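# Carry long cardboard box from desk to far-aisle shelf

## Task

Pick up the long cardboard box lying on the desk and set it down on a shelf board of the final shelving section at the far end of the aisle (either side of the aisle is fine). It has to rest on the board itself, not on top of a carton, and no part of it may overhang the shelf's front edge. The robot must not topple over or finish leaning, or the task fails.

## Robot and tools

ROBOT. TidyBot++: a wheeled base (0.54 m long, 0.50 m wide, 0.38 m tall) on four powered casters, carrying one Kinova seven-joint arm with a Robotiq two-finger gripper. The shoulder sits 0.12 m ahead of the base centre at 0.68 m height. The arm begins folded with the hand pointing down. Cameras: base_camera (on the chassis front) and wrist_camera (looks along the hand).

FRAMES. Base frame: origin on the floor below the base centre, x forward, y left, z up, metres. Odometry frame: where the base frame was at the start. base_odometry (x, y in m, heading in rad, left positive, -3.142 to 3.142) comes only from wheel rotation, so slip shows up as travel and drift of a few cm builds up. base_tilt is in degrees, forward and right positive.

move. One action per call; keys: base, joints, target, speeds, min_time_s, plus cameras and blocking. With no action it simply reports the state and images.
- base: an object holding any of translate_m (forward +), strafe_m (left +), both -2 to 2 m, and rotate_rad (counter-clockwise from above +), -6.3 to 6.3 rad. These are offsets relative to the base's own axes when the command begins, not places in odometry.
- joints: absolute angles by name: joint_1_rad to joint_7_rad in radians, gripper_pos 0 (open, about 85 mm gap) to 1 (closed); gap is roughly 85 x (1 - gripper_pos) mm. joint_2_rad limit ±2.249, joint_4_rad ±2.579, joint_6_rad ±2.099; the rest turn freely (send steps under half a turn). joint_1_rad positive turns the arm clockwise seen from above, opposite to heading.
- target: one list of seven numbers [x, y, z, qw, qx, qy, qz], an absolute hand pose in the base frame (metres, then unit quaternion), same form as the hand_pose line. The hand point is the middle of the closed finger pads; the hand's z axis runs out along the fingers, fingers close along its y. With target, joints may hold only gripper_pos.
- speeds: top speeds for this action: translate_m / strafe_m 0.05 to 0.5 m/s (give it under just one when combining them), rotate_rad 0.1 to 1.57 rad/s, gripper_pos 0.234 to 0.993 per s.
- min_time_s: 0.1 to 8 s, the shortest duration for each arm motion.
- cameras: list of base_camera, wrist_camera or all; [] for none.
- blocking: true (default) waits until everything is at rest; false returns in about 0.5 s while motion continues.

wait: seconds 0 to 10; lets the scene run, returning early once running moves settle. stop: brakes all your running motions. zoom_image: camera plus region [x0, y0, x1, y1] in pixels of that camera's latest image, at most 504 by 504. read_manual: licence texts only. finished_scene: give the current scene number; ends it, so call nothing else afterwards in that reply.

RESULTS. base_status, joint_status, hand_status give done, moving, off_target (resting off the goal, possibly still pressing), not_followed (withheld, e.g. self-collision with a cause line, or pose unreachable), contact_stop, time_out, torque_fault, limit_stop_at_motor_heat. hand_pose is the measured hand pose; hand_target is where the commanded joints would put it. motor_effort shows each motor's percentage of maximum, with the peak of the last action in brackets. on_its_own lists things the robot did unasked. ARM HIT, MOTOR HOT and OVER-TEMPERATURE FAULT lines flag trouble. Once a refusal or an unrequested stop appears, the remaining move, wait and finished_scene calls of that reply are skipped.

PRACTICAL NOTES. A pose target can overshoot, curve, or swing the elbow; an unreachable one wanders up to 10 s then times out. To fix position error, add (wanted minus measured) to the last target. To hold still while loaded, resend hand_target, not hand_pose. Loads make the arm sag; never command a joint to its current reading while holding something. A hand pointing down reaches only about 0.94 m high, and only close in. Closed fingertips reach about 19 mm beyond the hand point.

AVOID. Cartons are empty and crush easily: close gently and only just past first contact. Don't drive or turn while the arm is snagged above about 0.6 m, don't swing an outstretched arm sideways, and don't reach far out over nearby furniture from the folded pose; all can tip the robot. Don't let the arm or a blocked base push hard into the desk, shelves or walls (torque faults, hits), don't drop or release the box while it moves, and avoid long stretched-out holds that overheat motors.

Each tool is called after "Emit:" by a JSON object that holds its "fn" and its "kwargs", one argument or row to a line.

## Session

Emit:
{"fn": "move", "kwargs": {
  "joints": {"joint_6_rad": 0.7},
  "cameras": ["all"]
}}

Scene clock: 2.17 s.
move: done
base_odometry: x=+0.000 y=+0.000 heading=+0.000
base_tilt: forward=-0.6 right=+0.1
base_status: not commanded
joint_positions: joint_1_rad=-0.031 joint_2_rad=-0.349 joint_3_rad=+3.184 joint_4_rad=-2.514 joint_5_rad=-0.021 joint_6_rad=+0.638 joint_7_rad=+1.569 gripper_pos=+0.000
joint_status: all done
motor_effort: joint_1_rad=+1(2) joint_2_rad=-7(8) joint_3_rad=+1(2) joint_4_rad=+16(16) joint_5_rad=+0(1) joint_6_rad=+9(11) joint_7_rad=+0(0)
hand_pose: x=+0.5471 y=-0.0098 z=+0.9151 quat_wxyz=(-0.004, +0.691, -0.020, +0.722)
hand_target: x=+0.5455 y=-0.0104 z=+0.9338 quat_wxyz=(-0.004, +0.669, -0.020, +0.743)
hand_status: not commanded
pictures: base_camera, wrist_camera
Images, in order (width x height): base_camera 644x364, wrist_camera 644x476.

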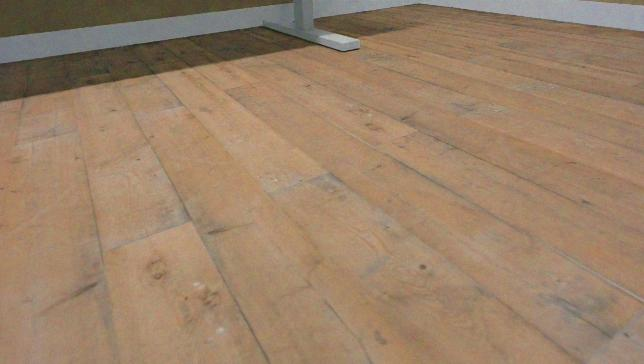

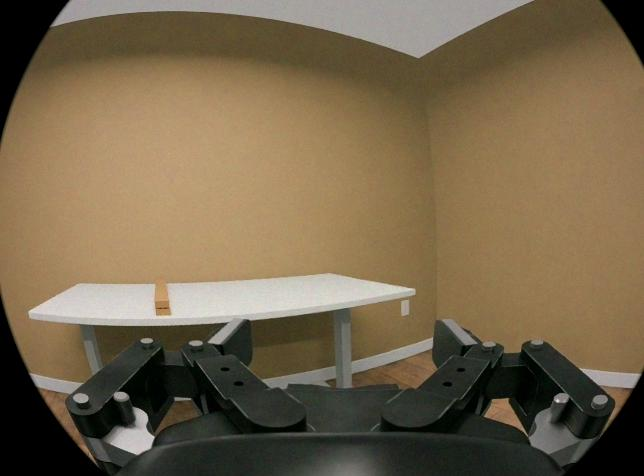

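Emit:
{"fn": "move", "kwargs": {
  "joints": {"joint_1_rad": 1.3},
  "cameras": ["wrist_camera"]
}}

Emit:
{"fn": "move", "kwargs": {
  "joints": {"joint_1_rad": 2.4},
  "cameras": ["wrist_camera"]
}}

Scene clock: 6.83 s.
move: done
base_odometry: x=+0.000 y=+0.000 heading=+0.000
base_tilt: forward=-0.5 right=+0.1
base_status: not commanded
joint_positions: joint_1_rad=+1.285 joint_2_rad=-0.349 joint_3_rad=+3.184 joint_4_rad=-2.514 joint_5_rad=-0.021 joint_6_rad=+0.638 joint_7_rad=+1.569 gripper_pos=+0.000
joint_status: all done
motor_effort: joint_1_rad=+1(2) joint_2_rad=-7(8) joint_3_rad=+1(2) joint_4_rad=+16(16) joint_5_rad=+0(1) joint_6_rad=+9(10) joint_7_rad=+0(0)
hand_pose: x=+0.2175 y=-0.4167 z=+0.9151 quat_wxyz=(+0.438, +0.535, -0.438, +0.574)
hand_target: x=+0.2101 y=-0.4168 z=+0.9338 quat_wxyz=(+0.456, +0.514, -0.428, +0.587)
hand_status: not commanded
Images, in order (width x height): wrist_camera 644x476.

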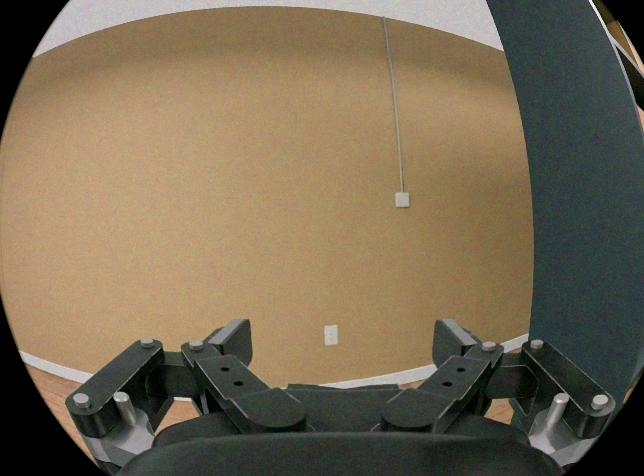

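Scene clock: 9.23 s.
move: done
base_odometry: x=+0.000 y=+0.000 heading=+0.000
base_tilt: forward=-0.5 right=+0.0
base_status: not commanded
joint_positions: joint_1_rad=+2.385 joint_2_rad=-0.349 joint_3_rad=+3.184 joint_4_rad=-2.514 joint_5_rad=-0.021 joint_6_rad=+0.638 joint_7_rad=+1.569 gripper_pos=+0.000
joint_status: all done
motor_effort: joint_1_rad=+1(3) joint_2_rad=-7(8) joint_3_rad=+1(2) joint_4_rad=+16(16) joint_5_rad=+0(1) joint_6_rad=+10(10) joint_7_rad=+0(0)
hand_pose: x=-0.2077 y=-0.2768 z=+0.9151 quat_wxyz=(+0.674, +0.227, -0.653, +0.260)
hand_target: x=-0.2111 y=-0.2702 z=+0.9338 quat_wxyz=(+0.695, +0.214, -0.634, +0.262)
hand_status: not commanded
Images, in order (width x height): wrist_camera 644x476.

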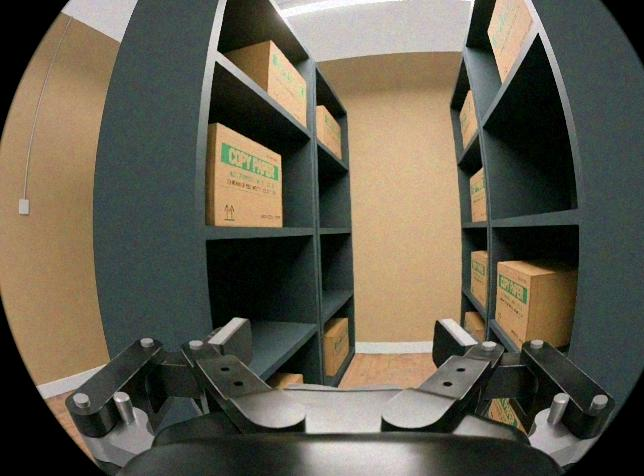

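Emit:
{"fn": "move", "kwargs": {
  "base": {"rotate_rad": 0.67},
  "joints": {"joint_1_rad": 0.0, "joint_2_rad": -0.321, "joint_3_rad": 3.14, "joint_4_rad": -2.1, "joint_5_rad": 0.0, "joint_6_rad": 0.0, "joint_7_rad": 1.57},
  "cameras": ["all"]
}}

Scene clock: 16.07 s.
move: done
base_odometry: x=+0.000 y=+0.000 heading=+0.669
base_tilt: forward=-0.5 right=+0.1
base_status: done
joint_positions: joint_1_rad=+0.015 joint_2_rad=-0.342 joint_3_rad=+3.161 joint_4_rad=-2.118 joint_5_rad=-0.021 joint_6_rad=+0.072 joint_7_rad=+1.569 gripper_pos=+0.000
joint_status: all done
motor_effort: joint_1_rad=+1(3) joint_2_rad=-10(11) joint_3_rad=+1(3) joint_4_rad=+18(19) joint_5_rad=+0(1) joint_6_rad=+9(11) joint_7_rad=+0(1)
hand_pose: x=+0.5942 y=-0.0167 z=+0.9730 quat_wxyz=(+0.001, +0.752, -0.024, +0.659)
hand_target: x=+0.5984 y=+0.0022 z=+0.9518 quat_wxyz=(-0.001, +0.777, +0.000, +0.630)
hand_status: not commanded
pictures: base_camera, wrist_camera
Images, in order (width x height): base_camera 644x364, wrist_camera 644x476.

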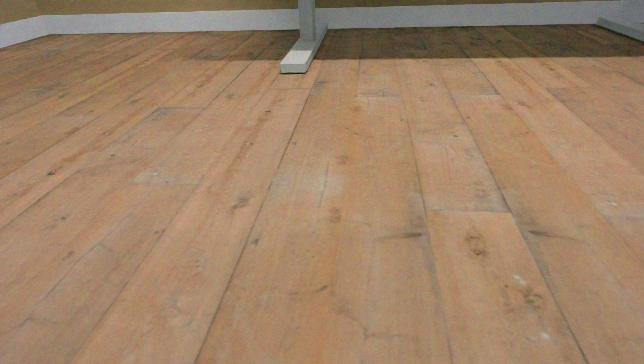

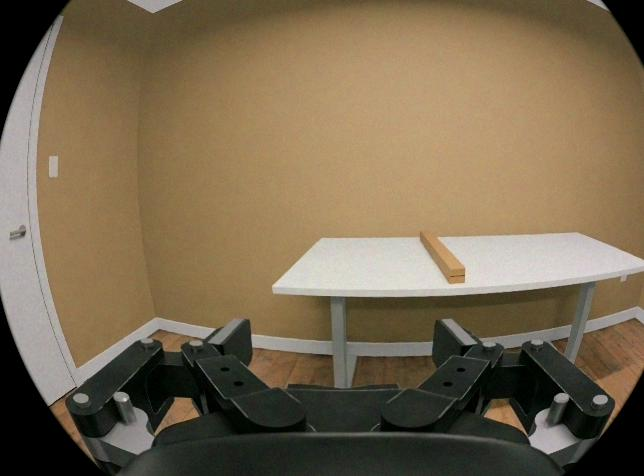

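Emit:
{"fn": "move", "kwargs": {
  "base": {"translate_m": 0.82, "strafe_m": -0.31, "rotate_rad": -0.134},
  "joints": {"joint_1_rad": 0.0, "joint_2_rad": 0.12, "joint_3_rad": 3.14, "joint_4_rad": -1.36, "joint_5_rad": 0.0, "joint_6_rad": -0.7, "joint_7_rad": 1.57},
  "min_time_s": 2,
  "cameras": ["all"]
}}

Scene clock: 25.13 s.
move: done
base_odometry: x=+0.836 y=+0.266 heading=+0.535
base_tilt: forward=-0.4 right=+0.0
base_status: done
joint_positions: joint_1_rad=+0.009 joint_2_rad=+0.111 joint_3_rad=+3.153 joint_4_rad=-1.374 joint_5_rad=-0.021 joint_6_rad=-0.632 joint_7_rad=+1.569 gripper_pos=+0.000
joint_status: all done
motor_effort: joint_1_rad=+1(3) joint_2_rad=-24(27) joint_3_rad=+0(3) joint_4_rad=+18(19) joint_5_rad=+0(1) joint_6_rad=+8(10) joint_7_rad=+0(1)
hand_pose: x=+0.7448 y=-0.0069 z=+0.9654 quat_wxyz=(-0.005, +0.871, -0.014, +0.490)
hand_target: x=+0.7377 y=+0.0023 z=+0.9500 quat_wxyz=(-0.001, +0.887, +0.000, +0.463)
hand_status: not commanded
pictures: base_camera, wrist_camera
Images, in order (width x height): base_camera 644x364, wrist_camera 644x476.

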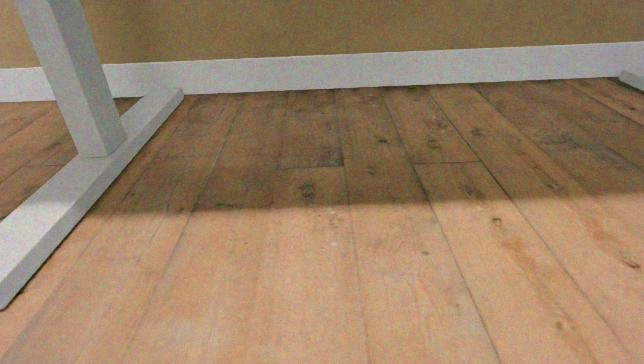

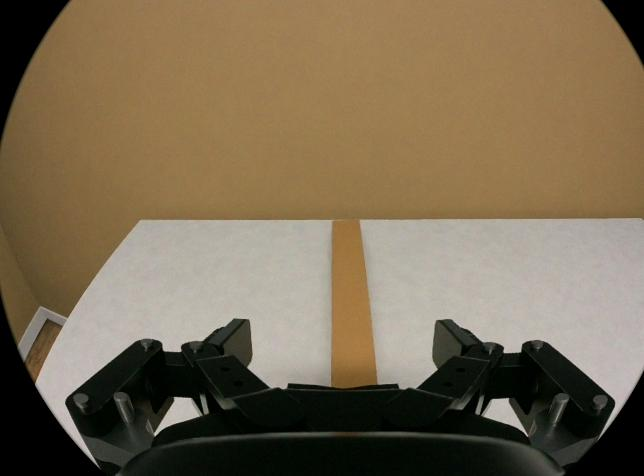

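Emit:
{"fn": "move", "kwargs": {
  "target": [0.84, -0.018, 0.79, 0, 0.9063, 0, 0.4226],
  "min_time_s": 2,
  "cameras": ["wrist_camera"]
}}

Scene clock: 30.67 s.
move: done
base_odometry: x=+0.836 y=+0.266 heading=+0.535
base_tilt: forward=-0.4 right=+0.0
base_status: not commanded
joint_positions: joint_1_rad=+0.034 joint_2_rad=+0.416 joint_3_rad=+3.150 joint_4_rad=-1.374 joint_5_rad=-0.021 joint_6_rad=-0.525 joint_7_rad=+1.578 gripper_pos=+0.000
joint_status: not commanded
motor_effort: joint_1_rad=+1(2) joint_2_rad=-33(35) joint_3_rad=+1(2) joint_4_rad=+17(18) joint_5_rad=+0(1) joint_6_rad=+7(9) joint_7_rad=+0(0)
hand_pose: x=+0.8247 y=-0.0246 z=+0.7880 quat_wxyz=(+0.003, +0.915, -0.022, +0.402)
hand_target: x=+0.8400 y=-0.0180 z=+0.7900 quat_wxyz=(+0.000, +0.906, +0.000, +0.423)
hand_status: done (0.017 m and 3.6 deg from the pose sent, 0.200 m and 8.9 deg at the start)
Images, in order (width x height): wrist_camera 644x476.

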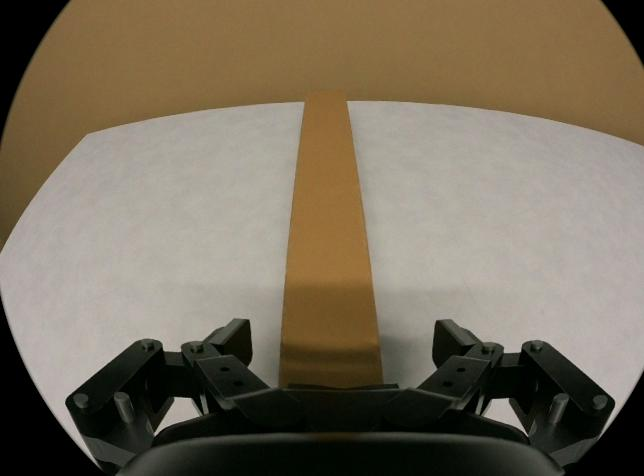

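Emit:
{"fn": "move", "kwargs": {
  "target": [0.875, -0.011, 0.755, -0.0127, 0.9059, 0.0272, 0.4224],
  "min_time_s": 2,
  "cameras": ["wrist_camera"]
}}

Scene clock: 35.03 s.
move: done
base_odometry: x=+0.836 y=+0.266 heading=+0.535
base_tilt: forward=-0.4 right=+0.1
base_status: not commanded
joint_positions: joint_1_rad=+0.093 joint_2_rad=+0.517 joint_3_rad=+3.068 joint_4_rad=-1.326 joint_5_rad=-0.023 joint_6_rad=-0.483 joint_7_rad=+1.666 gripper_pos=+0.000
joint_status: not commanded
motor_effort: joint_1_rad=+0(2) joint_2_rad=-35(36) joint_3_rad=+0(1) joint_4_rad=+16(17) joint_5_rad=+0(1) joint_6_rad=+7(8) joint_7_rad=+0(0)
hand_pose: x=+0.8552 y=-0.0187 z=+0.7513 quat_wxyz=(-0.001, +0.917, +0.016, +0.398)
hand_target: x=+0.8750 y=-0.0110 z=+0.7550 quat_wxyz=(-0.013, +0.906, +0.027, +0.422)
hand_status: done (0.022 m and 3.6 deg from the pose sent, 0.062 m and 6.4 deg at the start)
Images, in order (width x height): wrist_camera 644x476.

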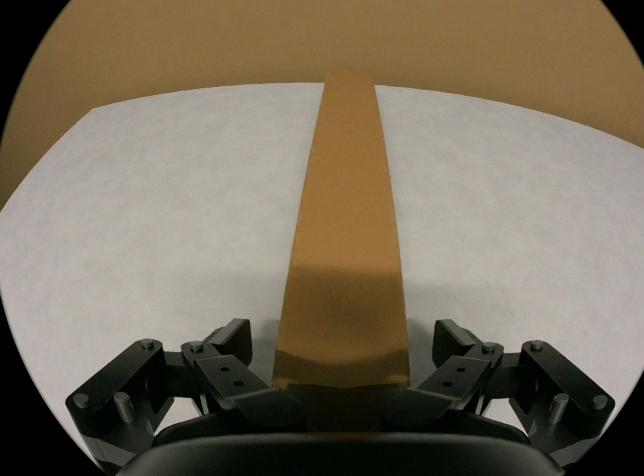

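Emit:
{"fn": "move", "kwargs": {
  "target": [0.875, -0.011, 0.764, -0.0127, 0.9059, 0.0272, 0.4224],
  "min_time_s": 1,
  "cameras": []
}}

Emit:
{"fn": "move", "kwargs": {
  "joints": {"gripper_pos": 0.43},
  "speeds": {"gripper_pos": 0.3},
  "cameras": ["wrist_camera"]
}}

Scene clock: 45.47 s.
move: done
base_odometry: x=+0.836 y=+0.266 heading=+0.535
base_tilt: forward=-0.4 right=+0.0
base_status: not commanded
joint_positions: joint_1_rad=+0.093 joint_2_rad=+0.517 joint_3_rad=+3.068 joint_4_rad=-1.307 joint_5_rad=-0.026 joint_6_rad=-0.483 joint_7_rad=+1.667 gripper_pos=+0.000
joint_status: not commanded
motor_effort: joint_1_rad=+1(3) joint_2_rad=-36(36) joint_3_rad=+0(1) joint_4_rad=+17(17) joint_5_rad=+0(0) joint_6_rad=+7(8) joint_7_rad=+0(0)
hand_pose: x=+0.8610 y=-0.0189 z=+0.7618 quat_wxyz=(-0.001, +0.913, +0.016, +0.407)
hand_target: x=+0.8750 y=-0.0110 z=+0.7640 quat_wxyz=(-0.013, +0.906, +0.027, +0.422)
hand_status: done (0.016 m and 2.7 deg from the pose sent, 0.025 m and 3.6 deg at the start)

Scene clock: 47.50 s.
move: done
base_odometry: x=+0.836 y=+0.266 heading=+0.535
base_tilt: forward=-0.4 right=+0.1
base_status: not commanded
joint_positions: joint_1_rad=+0.093 joint_2_rad=+0.517 joint_3_rad=+3.068 joint_4_rad=-1.307 joint_5_rad=-0.026 joint_6_rad=-0.483 joint_7_rad=+1.667 gripper_pos=+0.431
joint_status: all done
motor_effort: joint_1_rad=+1(2) joint_2_rad=-36(36) joint_3_rad=+0(1) joint_4_rad=+17(17) joint_5_rad=+0(1) joint_6_rad=+7(8) joint_7_rad=+0(0)
hand_pose: x=+0.8610 y=-0.0189 z=+0.7618 quat_wxyz=(-0.001, +0.913, +0.016, +0.407)
hand_target: x=+0.8750 y=-0.0110 z=+0.7640 quat_wxyz=(-0.013, +0.906, +0.027, +0.422)
hand_status: not commanded
Images, in order (width x height): wrist_camera 644x476.

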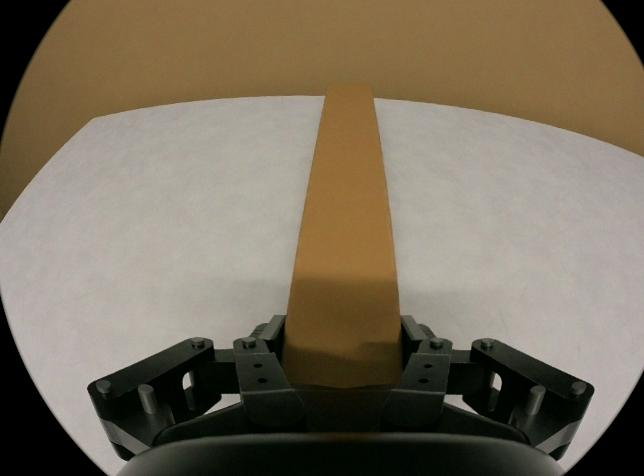

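Emit:
{"fn": "move", "kwargs": {
  "joints": {"gripper_pos": 0.36},
  "cameras": []
}}

Emit:
{"fn": "move", "kwargs": {
  "target": [0.875, -0.011, 0.75, -0.0127, 0.9059, 0.0272, 0.4224],
  "min_time_s": 1.5,
  "cameras": ["wrist_camera"]
}}

Scene clock: 49.63 s.
move: done
base_odometry: x=+0.836 y=+0.266 heading=+0.535
base_tilt: forward=-0.5 right=+0.1
base_status: not commanded
joint_positions: joint_1_rad=+0.093 joint_2_rad=+0.517 joint_3_rad=+3.068 joint_4_rad=-1.307 joint_5_rad=-0.026 joint_6_rad=-0.483 joint_7_rad=+1.667 gripper_pos=+0.359
joint_status: all done
motor_effort: joint_1_rad=+1(2) joint_2_rad=-36(36) joint_3_rad=+0(1) joint_4_rad=+17(17) joint_5_rad=+0(1) joint_6_rad=+7(8) joint_7_rad=+0(0)
hand_pose: x=+0.8610 y=-0.0189 z=+0.7618 quat_wxyz=(-0.001, +0.913, +0.016, +0.407)
hand_target: x=+0.8750 y=-0.0110 z=+0.7640 quat_wxyz=(-0.013, +0.906, +0.027, +0.422)
hand_status: not commanded

Scene clock: 51.43 s.
move: done
base_odometry: x=+0.836 y=+0.266 heading=+0.535
base_tilt: forward=-0.4 right=+0.1
base_status: not commanded
joint_positions: joint_1_rad=+0.095 joint_2_rad=+0.517 joint_3_rad=+3.064 joint_4_rad=-1.307 joint_5_rad=-0.026 joint_6_rad=-0.469 joint_7_rad=+1.667 gripper_pos=+0.359
joint_status: not commanded
motor_effort: joint_1_rad=+1(2) joint_2_rad=-36(36) joint_3_rad=+1(1) joint_4_rad=+17(17) joint_5_rad=+0(1) joint_6_rad=+7(8) joint_7_rad=+0(0)
hand_pose: x=+0.8639 y=-0.0186 z=+0.7646 quat_wxyz=(-0.002, +0.911, +0.015, +0.413)
hand_target: x=+0.8750 y=-0.0110 z=+0.7500 quat_wxyz=(-0.013, +0.906, +0.027, +0.422)
hand_status: done (0.020 m and 2.2 deg from the pose sent, 0.020 m and 2.7 deg at the start)
Images, in order (width x height): wrist_camera 644x476.

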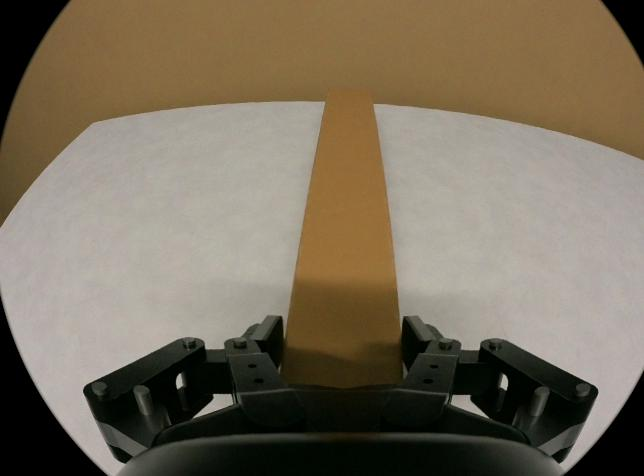

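Emit:
{"fn": "move", "kwargs": {
  "target": [0.875, -0.011, 0.737, -0.0127, 0.9059, 0.0272, 0.4224],
  "min_time_s": 1.5,
  "cameras": ["wrist_camera"]
}}

Scene clock: 53.70 s.
move: done
base_odometry: x=+0.836 y=+0.266 heading=+0.535
base_tilt: forward=-0.4 right=+0.1
base_status: not commanded
joint_positions: joint_1_rad=+0.100 joint_2_rad=+0.528 joint_3_rad=+3.055 joint_4_rad=-1.310 joint_5_rad=-0.026 joint_6_rad=-0.433 joint_7_rad=+1.667 gripper_pos=+0.359
joint_status: not commanded
motor_effort: joint_1_rad=+0(2) joint_2_rad=-36(36) joint_3_rad=+0(1) joint_4_rad=+17(17) joint_5_rad=+0(1) joint_6_rad=+8(8) joint_7_rad=+0(0)
hand_pose: x=+0.8710 y=-0.0182 z=+0.7636 quat_wxyz=(-0.004, +0.906, +0.014, +0.423)
hand_target: x=+0.8750 y=-0.0110 z=+0.7370 quat_wxyz=(-0.013, +0.906, +0.027, +0.422)
hand_status: done (0.028 m and 1.8 deg from the pose sent, 0.031 m and 2.2 deg at the start)
Images, in order (width x height): wrist_camera 644x476.

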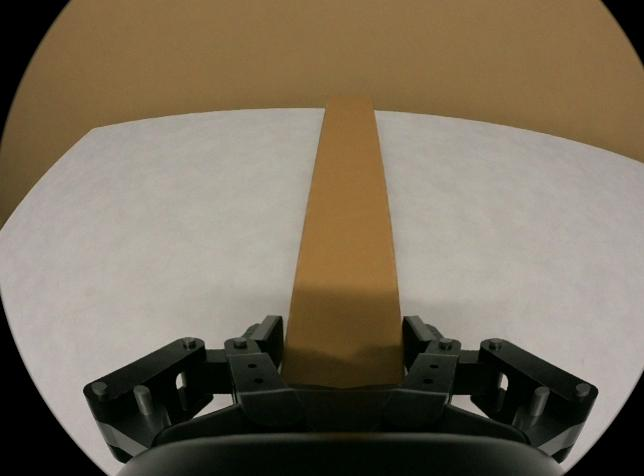

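Emit:
{"fn": "move", "kwargs": {
  "target": [0.872, -0.011, 0.725, -0.0127, 0.9059, 0.0272, 0.4224],
  "min_time_s": 1.5,
  "cameras": ["wrist_camera"]
}}

Scene clock: 56.00 s.
move: done
base_odometry: x=+0.836 y=+0.266 heading=+0.535
base_tilt: forward=-0.4 right=+0.0
base_status: not commanded
joint_positions: joint_1_rad=+0.108 joint_2_rad=+0.530 joint_3_rad=+3.044 joint_4_rad=-1.341 joint_5_rad=-0.026 joint_6_rad=-0.392 joint_7_rad=+1.667 gripper_pos=+0.359
joint_status: not commanded
motor_effort: joint_1_rad=+1(2) joint_2_rad=-35(36) joint_3_rad=+0(1) joint_4_rad=+16(17) joint_5_rad=+0(0) joint_6_rad=+7(8) joint_7_rad=+0(0)
hand_pose: x=+0.8705 y=-0.0176 z=+0.7555 quat_wxyz=(-0.006, +0.904, +0.013, +0.427)
hand_target: x=+0.8720 y=-0.0110 z=+0.7250 quat_wxyz=(-0.013, +0.906, +0.027, +0.422)
hand_status: done (0.031 m and 1.9 deg from the pose sent, 0.039 m and 1.8 deg at the start)
Images, in order (width x height): wrist_camera 644x476.

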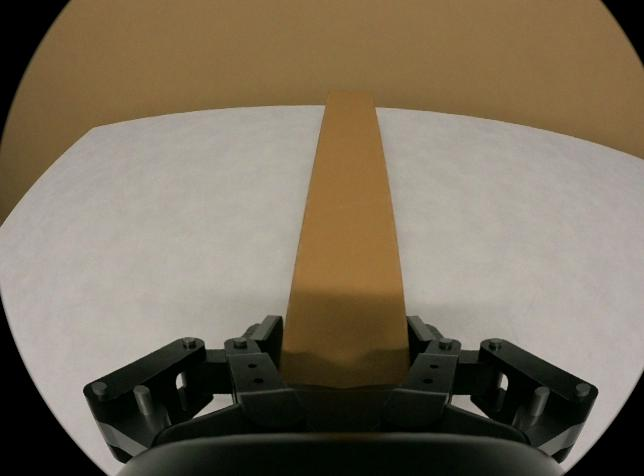

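Emit:
{"fn": "move", "kwargs": {
  "joints": {"gripper_pos": 0.476},
  "speeds": {"gripper_pos": 0.234},
  "cameras": []
}}

Emit:
{"fn": "move", "kwargs": {
  "target": [0.865, -0.011, 0.80, -0.0127, 0.9059, 0.0272, 0.4224],
  "min_time_s": 2.5,
  "cameras": ["wrist_camera"]
}}

Scene clock: 58.70 s.
move: done
base_odometry: x=+0.836 y=+0.266 heading=+0.535
base_tilt: forward=-0.4 right=+0.1
base_status: not commanded
joint_positions: joint_1_rad=+0.110 joint_2_rad=+0.530 joint_3_rad=+3.044 joint_4_rad=-1.341 joint_5_rad=-0.026 joint_6_rad=-0.388 joint_7_rad=+1.667 gripper_pos=+0.472
joint_status: all done
motor_effort: joint_1_rad=+0(2) joint_2_rad=-32(35) joint_3_rad=-1(1) joint_4_rad=+15(16) joint_5_rad=+0(1) joint_6_rad=+7(7) joint_7_rad=+0(0)
hand_pose: x=+0.8712 y=-0.0185 z=+0.7563 quat_wxyz=(-0.006, +0.903, +0.013, +0.429)
hand_target: x=+0.8720 y=-0.0110 z=+0.7250 quat_wxyz=(-0.013, +0.906, +0.027, +0.422)
hand_status: not commanded

Scene clock: 61.50 s.
move: done
base_odometry: x=+0.836 y=+0.266 heading=+0.535
base_tilt: forward=-0.4 right=+0.1
base_status: not commanded
joint_positions: joint_1_rad=+0.109 joint_2_rad=+0.530 joint_3_rad=+3.047 joint_4_rad=-1.265 joint_5_rad=-0.038 joint_6_rad=-0.470 joint_7_rad=+1.668 gripper_pos=+0.472
joint_status: not commanded
motor_effort: joint_1_rad=+1(2) joint_2_rad=-37(37) joint_3_rad=-1(1) joint_4_rad=+18(18) joint_5_rad=+0(1) joint_6_rad=+8(8) joint_7_rad=+0(0)
hand_pose: x=+0.8762 y=-0.0186 z=+0.7781 quat_wxyz=(-0.010, +0.904, +0.010, +0.426)
hand_target: x=+0.8650 y=-0.0110 z=+0.8000 quat_wxyz=(-0.013, +0.906, +0.027, +0.422)
hand_status: done (0.026 m and 2.1 deg from the pose sent, 0.045 m and 2.0 deg at the start)
Images, in order (width x height): wrist_camera 644x476.

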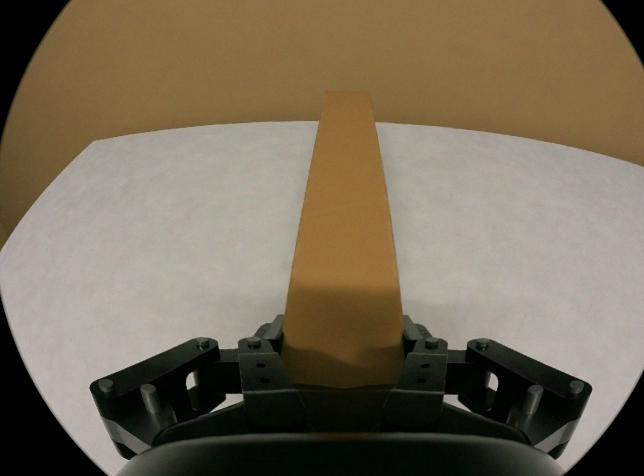

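Emit:
{"fn": "move", "kwargs": {
  "target": [0.79, -0.01, 0.92, -0.0127, 0.9059, 0.0272, 0.4224],
  "min_time_s": 2.5,
  "cameras": ["wrist_camera"]
}}

Emit:
{"fn": "move", "kwargs": {
  "base": {"translate_m": -0.5},
  "speeds": {"translate_m": 0.35},
  "cameras": []
}}

Emit:
{"fn": "move", "kwargs": {
  "base": {"rotate_rad": -3.13},
  "speeds": {"rotate_rad": 0.8},
  "cameras": ["all"]
}}

Scene clock: 77.77 s.
move: done
base_odometry: x=+0.836 y=+0.266 heading=+0.535
base_tilt: forward=-0.4 right=+0.0
base_status: not commanded
joint_positions: joint_1_rad=+0.086 joint_2_rad=+0.333 joint_3_rad=+3.104 joint_4_rad=-1.184 joint_5_rad=-0.062 joint_6_rad=-0.753 joint_7_rad=+1.668 gripper_pos=+0.472
joint_status: not commanded
motor_effort: joint_1_rad=+0(2) joint_2_rad=-31(38) joint_3_rad=+1(1) joint_4_rad=+18(18) joint_5_rad=+0(1) joint_6_rad=+7(8) joint_7_rad=+0(0)
hand_pose: x=+0.8079 y=-0.0226 z=+0.8971 quat_wxyz=(-0.003, +0.906, +0.007, +0.424)
hand_target: x=+0.7900 y=-0.0100 z=+0.9200 quat_wxyz=(-0.013, +0.906, +0.027, +0.422)
hand_status: done (0.032 m and 2.5 deg from the pose sent, 0.166 m and 2.1 deg at the start)
Images, in order (width x height): wrist_camera 644x476.

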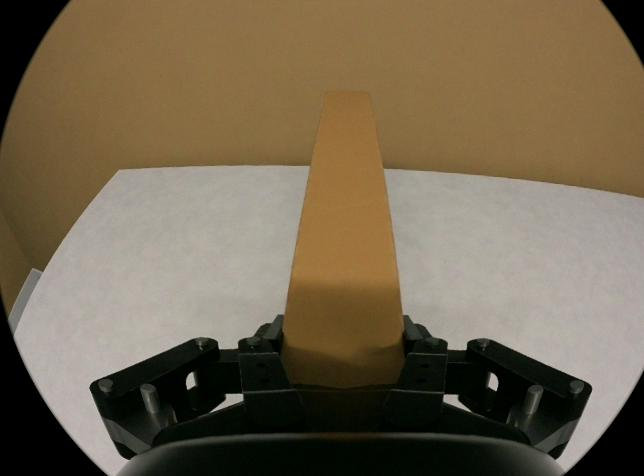

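Scene clock: 80.23 s.
move: done
base_odometry: x=+0.405 y=+0.011 heading=+0.535
base_tilt: forward=-0.5 right=+0.0
base_status: done
joint_positions: joint_1_rad=+0.080 joint_2_rad=+0.320 joint_3_rad=+3.106 joint_4_rad=-1.182 joint_5_rad=-0.064 joint_6_rad=-0.758 joint_7_rad=+1.668 gripper_pos=+0.472
joint_status: not commanded
motor_effort: joint_1_rad=+1(2) joint_2_rad=-31(35) joint_3_rad=+0(1) joint_4_rad=+18(19) joint_5_rad=+0(1) joint_6_rad=+8(9) joint_7_rad=+0(0)
hand_pose: x=+0.8047 y=-0.0192 z=+0.9059 quat_wxyz=(-0.004, +0.904, +0.009, +0.428)
hand_target: x=+0.7900 y=-0.0100 z=+0.9200 quat_wxyz=(-0.013, +0.906, +0.027, +0.422)
hand_status: not commanded

Scene clock: 85.17 s.
move: done
base_odometry: x=+0.405 y=+0.011 heading=-2.595
base_tilt: forward=-0.4 right=+0.1
base_status: done
joint_positions: joint_1_rad=+0.073 joint_2_rad=+0.320 joint_3_rad=+3.121 joint_4_rad=-1.182 joint_5_rad=-0.070 joint_6_rad=-0.758 joint_7_rad=+1.668 gripper_pos=+0.472
joint_status: not commanded
motor_effort: joint_1_rad=+0(5) joint_2_rad=-31(32) joint_3_rad=+1(3) joint_4_rad=+18(18) joint_5_rad=-1(2) joint_6_rad=+7(8) joint_7_rad=+0(0)
hand_pose: x=+0.8048 y=-0.0223 z=+0.9058 quat_wxyz=(-0.003, +0.904, +0.005, +0.428)
hand_target: x=+0.7900 y=-0.0100 z=+0.9200 quat_wxyz=(-0.013, +0.906, +0.027, +0.422)
hand_status: not commanded
pictures: base_camera, wrist_camera
Images, in order (width x height): base_camera 644x364, wrist_camera 644x476.

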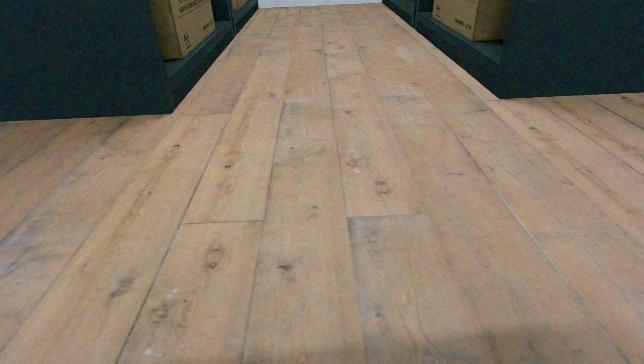

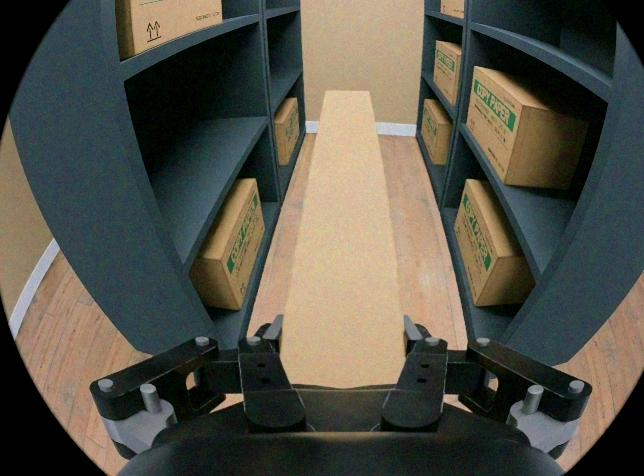

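Emit:
{"fn": "move", "kwargs": {
  "base": {"strafe_m": -0.08, "rotate_rad": -0.036},
  "joints": {"joint_1_rad": -0.142, "joint_2_rad": 0.9, "joint_3_rad": 1.996, "joint_4_rad": -1.756, "joint_5_rad": 1.909, "joint_6_rad": -1.537, "joint_7_rad": -0.628},
  "min_time_s": 5,
  "cameras": ["all"]
}}

Scene clock: 96.97 s.
move: done
base_odometry: x=+0.364 y=+0.079 heading=-2.632
base_tilt: forward=-0.4 right=+0.1
base_status: done
joint_positions: joint_1_rad=-0.132 joint_2_rad=+0.875 joint_3_rad=+2.029 joint_4_rad=-1.731 joint_5_rad=+1.849 joint_6_rad=-1.476 joint_7_rad=-0.559 gripper_pos=+0.472
joint_status: all done
motor_effort: joint_1_rad=+2(6) joint_2_rad=-33(34) joint_3_rad=-8(9) joint_4_rad=+9(18) joint_5_rad=+8(8) joint_6_rad=-3(9) joint_7_rad=+0(1)
hand_pose: x=+0.6993 y=+0.2571 z=+0.6540 quat_wxyz=(+0.037, +0.867, -0.137, +0.477)
hand_target: x=+0.6951 y=+0.2647 z=+0.6593 quat_wxyz=(+0.022, +0.855, -0.148, +0.497)
hand_status: not commanded
pictures: base_camera, wrist_camera
Images, in order (width x height): base_camera 644x364, wrist_camera 644x476.

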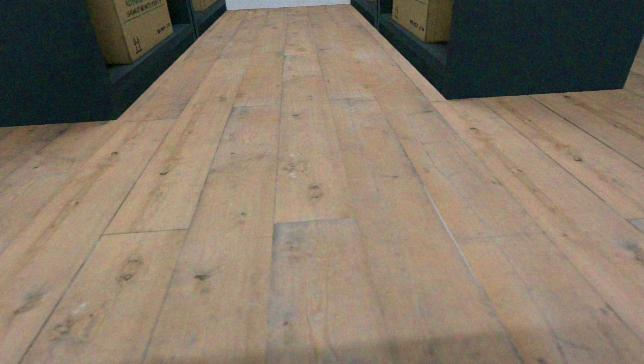

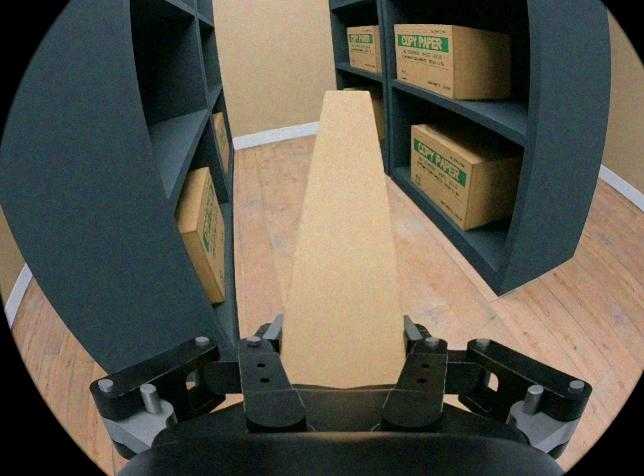

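Emit:
{"fn": "move", "kwargs": {
  "base": {"translate_m": 1.75, "strafe_m": -0.05},
  "speeds": {"translate_m": 0.4},
  "cameras": ["all"]
}}

Scene clock: 103.93 s.
move: done
base_odometry: x=-1.189 y=-0.731 heading=-2.632
base_tilt: forward=-0.4 right=+0.1
base_status: done
joint_positions: joint_1_rad=-0.135 joint_2_rad=+0.881 joint_3_rad=+2.026 joint_4_rad=-1.735 joint_5_rad=+1.855 joint_6_rad=-1.478 joint_7_rad=-0.560 gripper_pos=+0.472
joint_status: not commanded
motor_effort: joint_1_rad=+1(3) joint_2_rad=-33(34) joint_3_rad=-8(9) joint_4_rad=+9(10) joint_5_rad=+7(8) joint_6_rad=-3(4) joint_7_rad=+0(0)
hand_pose: x=+0.6979 y=+0.2602 z=+0.6514 quat_wxyz=(+0.036, +0.868, -0.133, +0.477)
hand_target: x=+0.6951 y=+0.2647 z=+0.6593 quat_wxyz=(+0.022, +0.855, -0.148, +0.497)
hand_status: not commanded
pictures: base_camera, wrist_camera
Images, in order (width x height): base_camera 644x364, wrist_camera 644x476.

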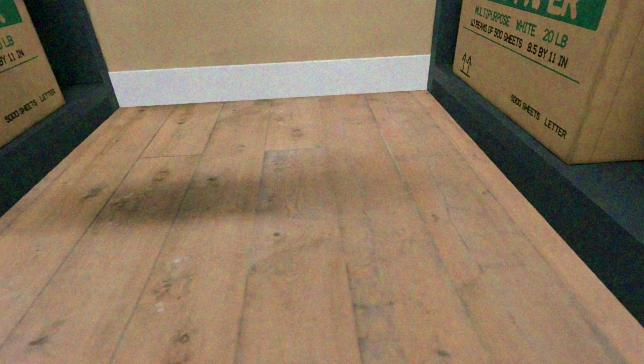

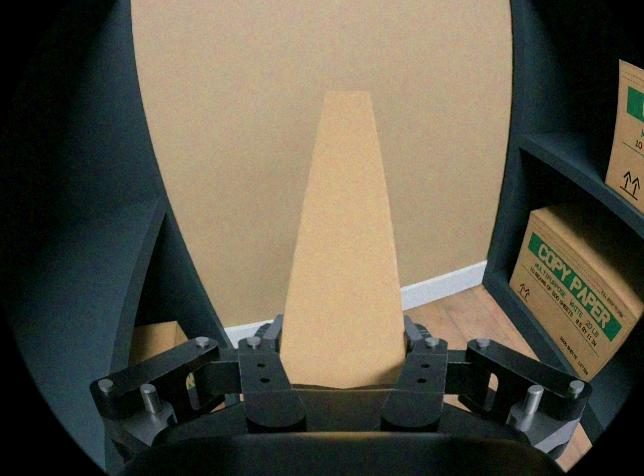

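Emit:
{"fn": "move", "kwargs": {
  "base": {"translate_m": 0.18},
  "speeds": {"translate_m": 0.2},
  "joints": {"joint_1_rad": -0.435},
  "min_time_s": 2,
  "cameras": ["all"]
}}

Scene clock: 109.60 s.
move: done
base_odometry: x=-1.346 y=-0.819 heading=-2.632
base_tilt: forward=-0.5 right=+0.0
base_status: done
joint_positions: joint_1_rad=-0.426 joint_2_rad=+0.882 joint_3_rad=+2.026 joint_4_rad=-1.736 joint_5_rad=+1.856 joint_6_rad=-1.480 joint_7_rad=-0.560 gripper_pos=+0.472
joint_status: all done
motor_effort: joint_1_rad=+1(3) joint_2_rad=-33(34) joint_3_rad=-8(9) joint_4_rad=+9(10) joint_5_rad=+7(8) joint_6_rad=-3(4) joint_7_rad=+0(0)
hand_pose: x=+0.5989 y=+0.4148 z=+0.6508 quat_wxyz=(-0.033, +0.878, -0.005, +0.477)
hand_target: x=+0.5941 y=+0.4198 z=+0.6593 quat_wxyz=(-0.050, +0.867, -0.022, +0.495)
hand_status: not commanded
pictures: base_camera, wrist_camera
Images, in order (width x height): base_camera 644x364, wrist_camera 644x476.

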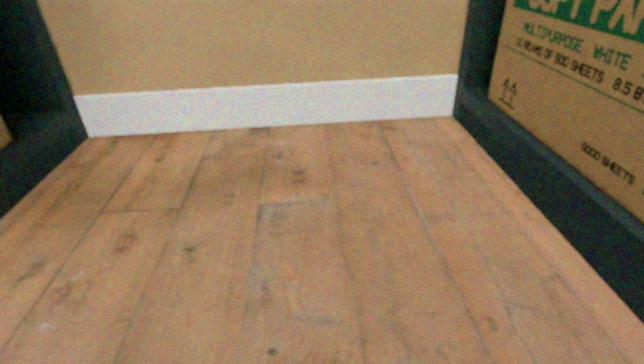

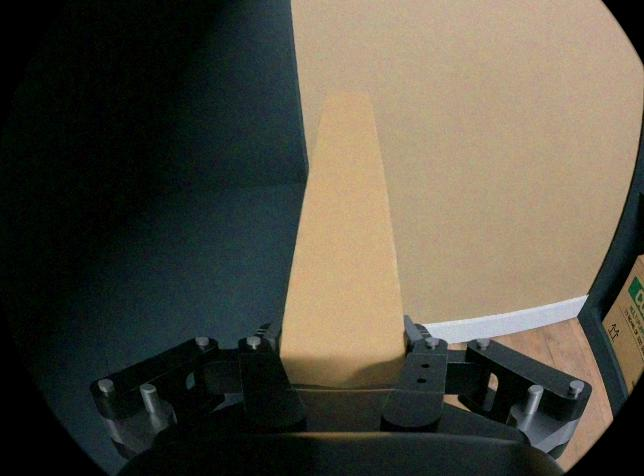

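Emit:
{"fn": "move", "kwargs": {
  "base": {"translate_m": 0.065},
  "speeds": {"translate_m": 0.2},
  "cameras": ["wrist_camera"]
}}

Emit:
{"fn": "move", "kwargs": {
  "base": {"strafe_m": 0.13},
  "speeds": {"strafe_m": 0.15},
  "cameras": ["all"]
}}

Scene clock: 113.03 s.
move: done
base_odometry: x=-1.403 y=-0.850 heading=-2.632
base_tilt: forward=-0.4 right=+0.0
base_status: done
joint_positions: joint_1_rad=-0.428 joint_2_rad=+0.884 joint_3_rad=+2.024 joint_4_rad=-1.737 joint_5_rad=+1.857 joint_6_rad=-1.481 joint_7_rad=-0.560 gripper_pos=+0.472
joint_status: not commanded
motor_effort: joint_1_rad=+1(3) joint_2_rad=-33(35) joint_3_rad=-9(9) joint_4_rad=+8(10) joint_5_rad=+8(8) joint_6_rad=-4(4) joint_7_rad=+0(0)
hand_pose: x=+0.5976 y=+0.4161 z=+0.6499 quat_wxyz=(-0.033, +0.878, -0.003, +0.477)
hand_target: x=+0.5941 y=+0.4198 z=+0.6593 quat_wxyz=(-0.050, +0.867, -0.022, +0.495)
hand_status: not commanded
Images, in order (width x height): wrist_camera 644x476.

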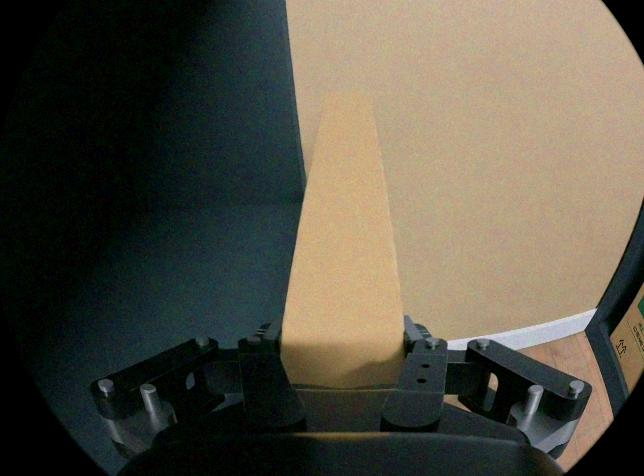

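Scene clock: 114.57 s.
move: done
base_odometry: x=-1.340 y=-0.964 heading=-2.633
base_tilt: forward=-0.4 right=-0.1
base_status: done
joint_positions: joint_1_rad=-0.433 joint_2_rad=+0.884 joint_3_rad=+2.024 joint_4_rad=-1.737 joint_5_rad=+1.858 joint_6_rad=-1.483 joint_7_rad=-0.560 gripper_pos=+0.472
joint_status: not commanded
motor_effort: joint_1_rad=+1(3) joint_2_rad=-33(34) joint_3_rad=-8(9) joint_4_rad=+9(9) joint_5_rad=+8(8) joint_6_rad=-3(4) joint_7_rad=+0(0)
hand_pose: x=+0.5955 y=+0.4183 z=+0.6502 quat_wxyz=(-0.034, +0.878, -0.001, +0.477)
hand_target: x=+0.5941 y=+0.4198 z=+0.6593 quat_wxyz=(-0.050, +0.867, -0.022, +0.495)
hand_status: not commanded
pictures: base_camera, wrist_camera
Images, in order (width x height): base_camera 644x364, wrist_camera 644x476.

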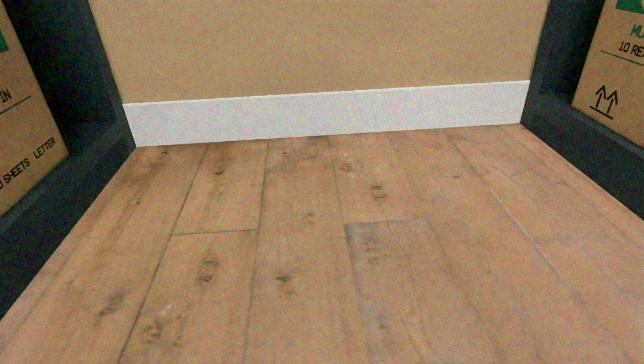

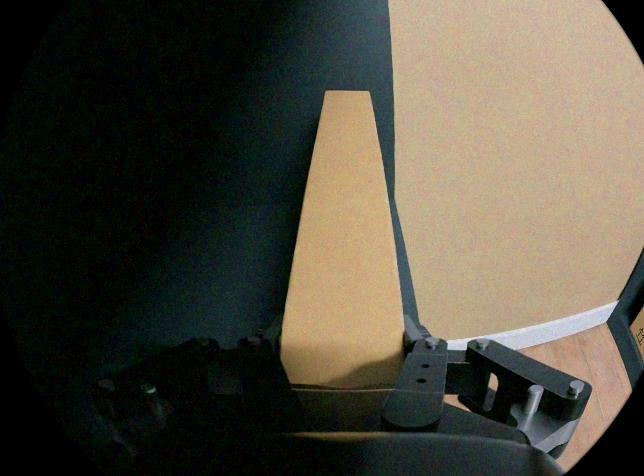

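Emit:
{"fn": "move", "kwargs": {
  "base": {"strafe_m": 0.08},
  "speeds": {"strafe_m": 0.1},
  "joints": {"joint_2_rad": 0.97},
  "min_time_s": 2,
  "cameras": ["all"]
}}

Scene clock: 117.67 s.
move: done
base_odometry: x=-1.301 y=-1.034 heading=-2.633
base_tilt: forward=-0.5 right=+0.0
base_status: done
joint_positions: joint_1_rad=-0.434 joint_2_rad=+0.944 joint_3_rad=+2.024 joint_4_rad=-1.737 joint_5_rad=+1.858 joint_6_rad=-1.484 joint_7_rad=-0.560 gripper_pos=+0.472
joint_status: all done
motor_effort: joint_1_rad=+0(3) joint_2_rad=-34(35) joint_3_rad=-8(9) joint_4_rad=+8(9) joint_5_rad=+7(8) joint_6_rad=-4(4) joint_7_rad=+0(0)
hand_pose: x=+0.5925 y=+0.4172 z=+0.6140 quat_wxyz=(-0.023, +0.891, +0.004, +0.453)
hand_target: x=+0.5913 y=+0.4185 z=+0.6169 quat_wxyz=(-0.037, +0.883, -0.016, +0.468)
hand_status: not commanded
pictures: base_camera, wrist_camera
Images, in order (width x height): base_camera 644x364, wrist_camera 644x476.

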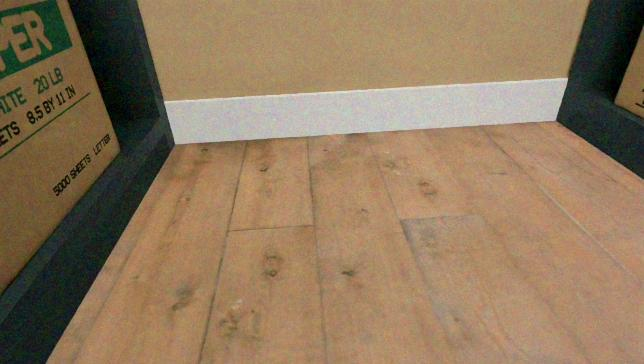

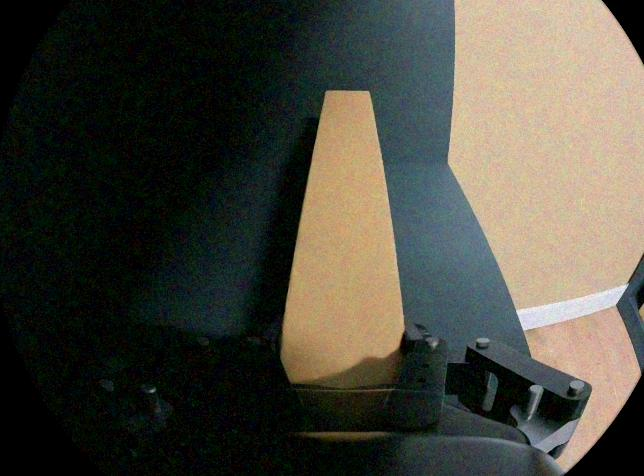

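Emit:
{"fn": "move", "kwargs": {
  "joints": {"joint_2_rad": 1.035},
  "min_time_s": 1.5,
  "cameras": ["wrist_camera"]
}}

Emit:
{"fn": "move", "kwargs": {
  "joints": {"joint_2_rad": 1.055},
  "min_time_s": 1,
  "cameras": ["wrist_camera"]
}}

Scene clock: 122.83 s.
move: done
base_odometry: x=-1.301 y=-1.034 heading=-2.633
base_tilt: forward=-0.4 right=+0.1
base_status: not commanded
joint_positions: joint_1_rad=-0.434 joint_2_rad=+1.010 joint_3_rad=+2.024 joint_4_rad=-1.737 joint_5_rad=+1.858 joint_6_rad=-1.484 joint_7_rad=-0.560 gripper_pos=+0.472
joint_status: all done
motor_effort: joint_1_rad=+1(2) joint_2_rad=-34(35) joint_3_rad=-9(9) joint_4_rad=+7(8) joint_5_rad=+7(7) joint_6_rad=-3(4) joint_7_rad=+0(0)
hand_pose: x=+0.5873 y=+0.4148 z=+0.5747 quat_wxyz=(-0.011, +0.904, +0.010, +0.427)
hand_target: x=+0.5863 y=+0.4162 z=+0.5777 quat_wxyz=(-0.024, +0.897, -0.011, +0.442)
hand_status: not commanded
Images, in order (width x height): wrist_camera 644x476.

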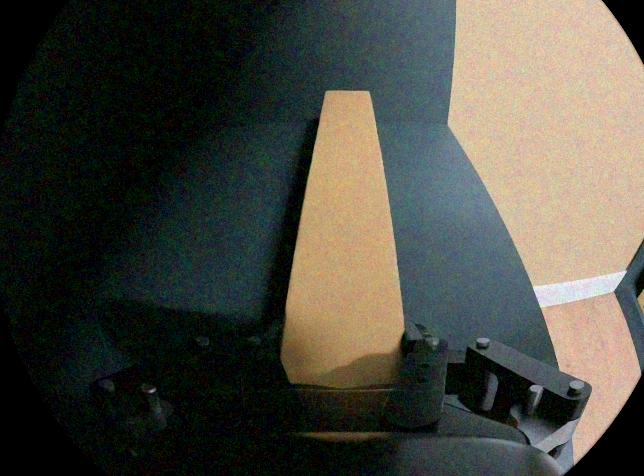

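Scene clock: 124.13 s.
move: done
base_odometry: x=-1.301 y=-1.034 heading=-2.633
base_tilt: forward=-0.5 right=+0.1
base_status: not commanded
joint_positions: joint_1_rad=-0.434 joint_2_rad=+1.017 joint_3_rad=+2.024 joint_4_rad=-1.737 joint_5_rad=+1.859 joint_6_rad=-1.485 joint_7_rad=-0.560 gripper_pos=+0.472
joint_status: all done
motor_effort: joint_1_rad=+2(2) joint_2_rad=-33(35) joint_3_rad=-8(9) joint_4_rad=+7(7) joint_5_rad=+6(7) joint_6_rad=-3(4) joint_7_rad=+0(0)
hand_pose: x=+0.5867 y=+0.4146 z=+0.5706 quat_wxyz=(-0.010, +0.906, +0.010, +0.424)
hand_target: x=+0.5843 y=+0.4153 z=+0.5658 quat_wxyz=(-0.020, +0.901, -0.009, +0.434)
hand_status: not commanded
Images, in order (width x height): wrist_camera 644x476.

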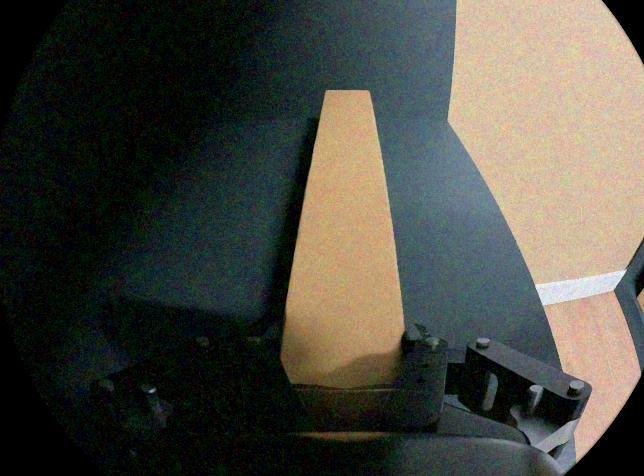

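Emit:
{"fn": "move", "kwargs": {
  "joints": {"joint_2_rad": 1.064},
  "min_time_s": 0.6,
  "cameras": []
}}

Emit:
{"fn": "move", "kwargs": {
  "joints": {"gripper_pos": 0.38},
  "speeds": {"gripper_pos": 0.234},
  "cameras": []
}}

Emit:
{"fn": "move", "kwargs": {
  "joints": {"gripper_pos": 0.0},
  "speeds": {"gripper_pos": 0.4},
  "cameras": ["wrist_camera"]
}}

Scene clock: 126.03 s.
move: done
base_odometry: x=-1.301 y=-1.034 heading=-2.633
base_tilt: forward=-0.5 right=+0.0
base_status: not commanded
joint_positions: joint_1_rad=-0.434 joint_2_rad=+1.018 joint_3_rad=+2.024 joint_4_rad=-1.737 joint_5_rad=+1.861 joint_6_rad=-1.486 joint_7_rad=-0.560 gripper_pos=+0.472
joint_status: all done
motor_effort: joint_1_rad=+2(2) joint_2_rad=-32(33) joint_3_rad=-8(9) joint_4_rad=+6(7) joint_5_rad=+5(6) joint_6_rad=-2(3) joint_7_rad=+0(0)
hand_pose: x=+0.5871 y=+0.4146 z=+0.5705 quat_wxyz=(-0.009, +0.905, +0.011, +0.425)
hand_target: x=+0.5833 y=+0.4149 z=+0.5604 quat_wxyz=(-0.019, +0.903, -0.008, +0.430)
hand_status: not commanded

Scene clock: 127.00 s.
move: done
base_odometry: x=-1.301 y=-1.034 heading=-2.633
base_tilt: forward=-0.5 right=+0.0
base_status: not commanded
joint_positions: joint_1_rad=-0.434 joint_2_rad=+1.022 joint_3_rad=+2.023 joint_4_rad=-1.737 joint_5_rad=+1.864 joint_6_rad=-1.486 joint_7_rad=-0.560 gripper_pos=+0.379
joint_status: all done
motor_effort: joint_1_rad=+1(3) joint_2_rad=-32(32) joint_3_rad=-8(9) joint_4_rad=+6(7) joint_5_rad=+5(5) joint_6_rad=-3(4) joint_7_rad=+0(0)
hand_pose: x=+0.5871 y=+0.4149 z=+0.5690 quat_wxyz=(-0.009, +0.905, +0.011, +0.424)
hand_target: x=+0.5833 y=+0.4149 z=+0.5604 quat_wxyz=(-0.019, +0.903, -0.008, +0.430)
hand_status: not commanded

Scene clock: 128.53 s.
move: done
base_odometry: x=-1.301 y=-1.034 heading=-2.633
base_tilt: forward=-0.4 right=+0.0
base_status: not commanded
joint_positions: joint_1_rad=-0.434 joint_2_rad=+1.034 joint_3_rad=+2.023 joint_4_rad=-1.737 joint_5_rad=+1.864 joint_6_rad=-1.487 joint_7_rad=-0.561 gripper_pos=+0.000
joint_status: all done
motor_effort: joint_1_rad=+2(2) joint_2_rad=-34(34) joint_3_rad=-9(9) joint_4_rad=+6(7) joint_5_rad=+6(6) joint_6_rad=-3(4) joint_7_rad=+0(0)
hand_pose: x=+0.5859 y=+0.4140 z=+0.5616 quat_wxyz=(-0.007, +0.908, +0.012, +0.419)
hand_target: x=+0.5833 y=+0.4149 z=+0.5604 quat_wxyz=(-0.019, +0.903, -0.008, +0.430)
hand_status: not commanded
Images, in order (width x height): wrist_camera 644x476.

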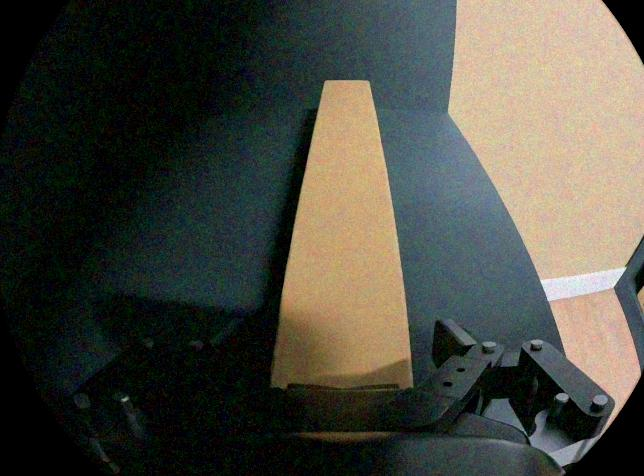

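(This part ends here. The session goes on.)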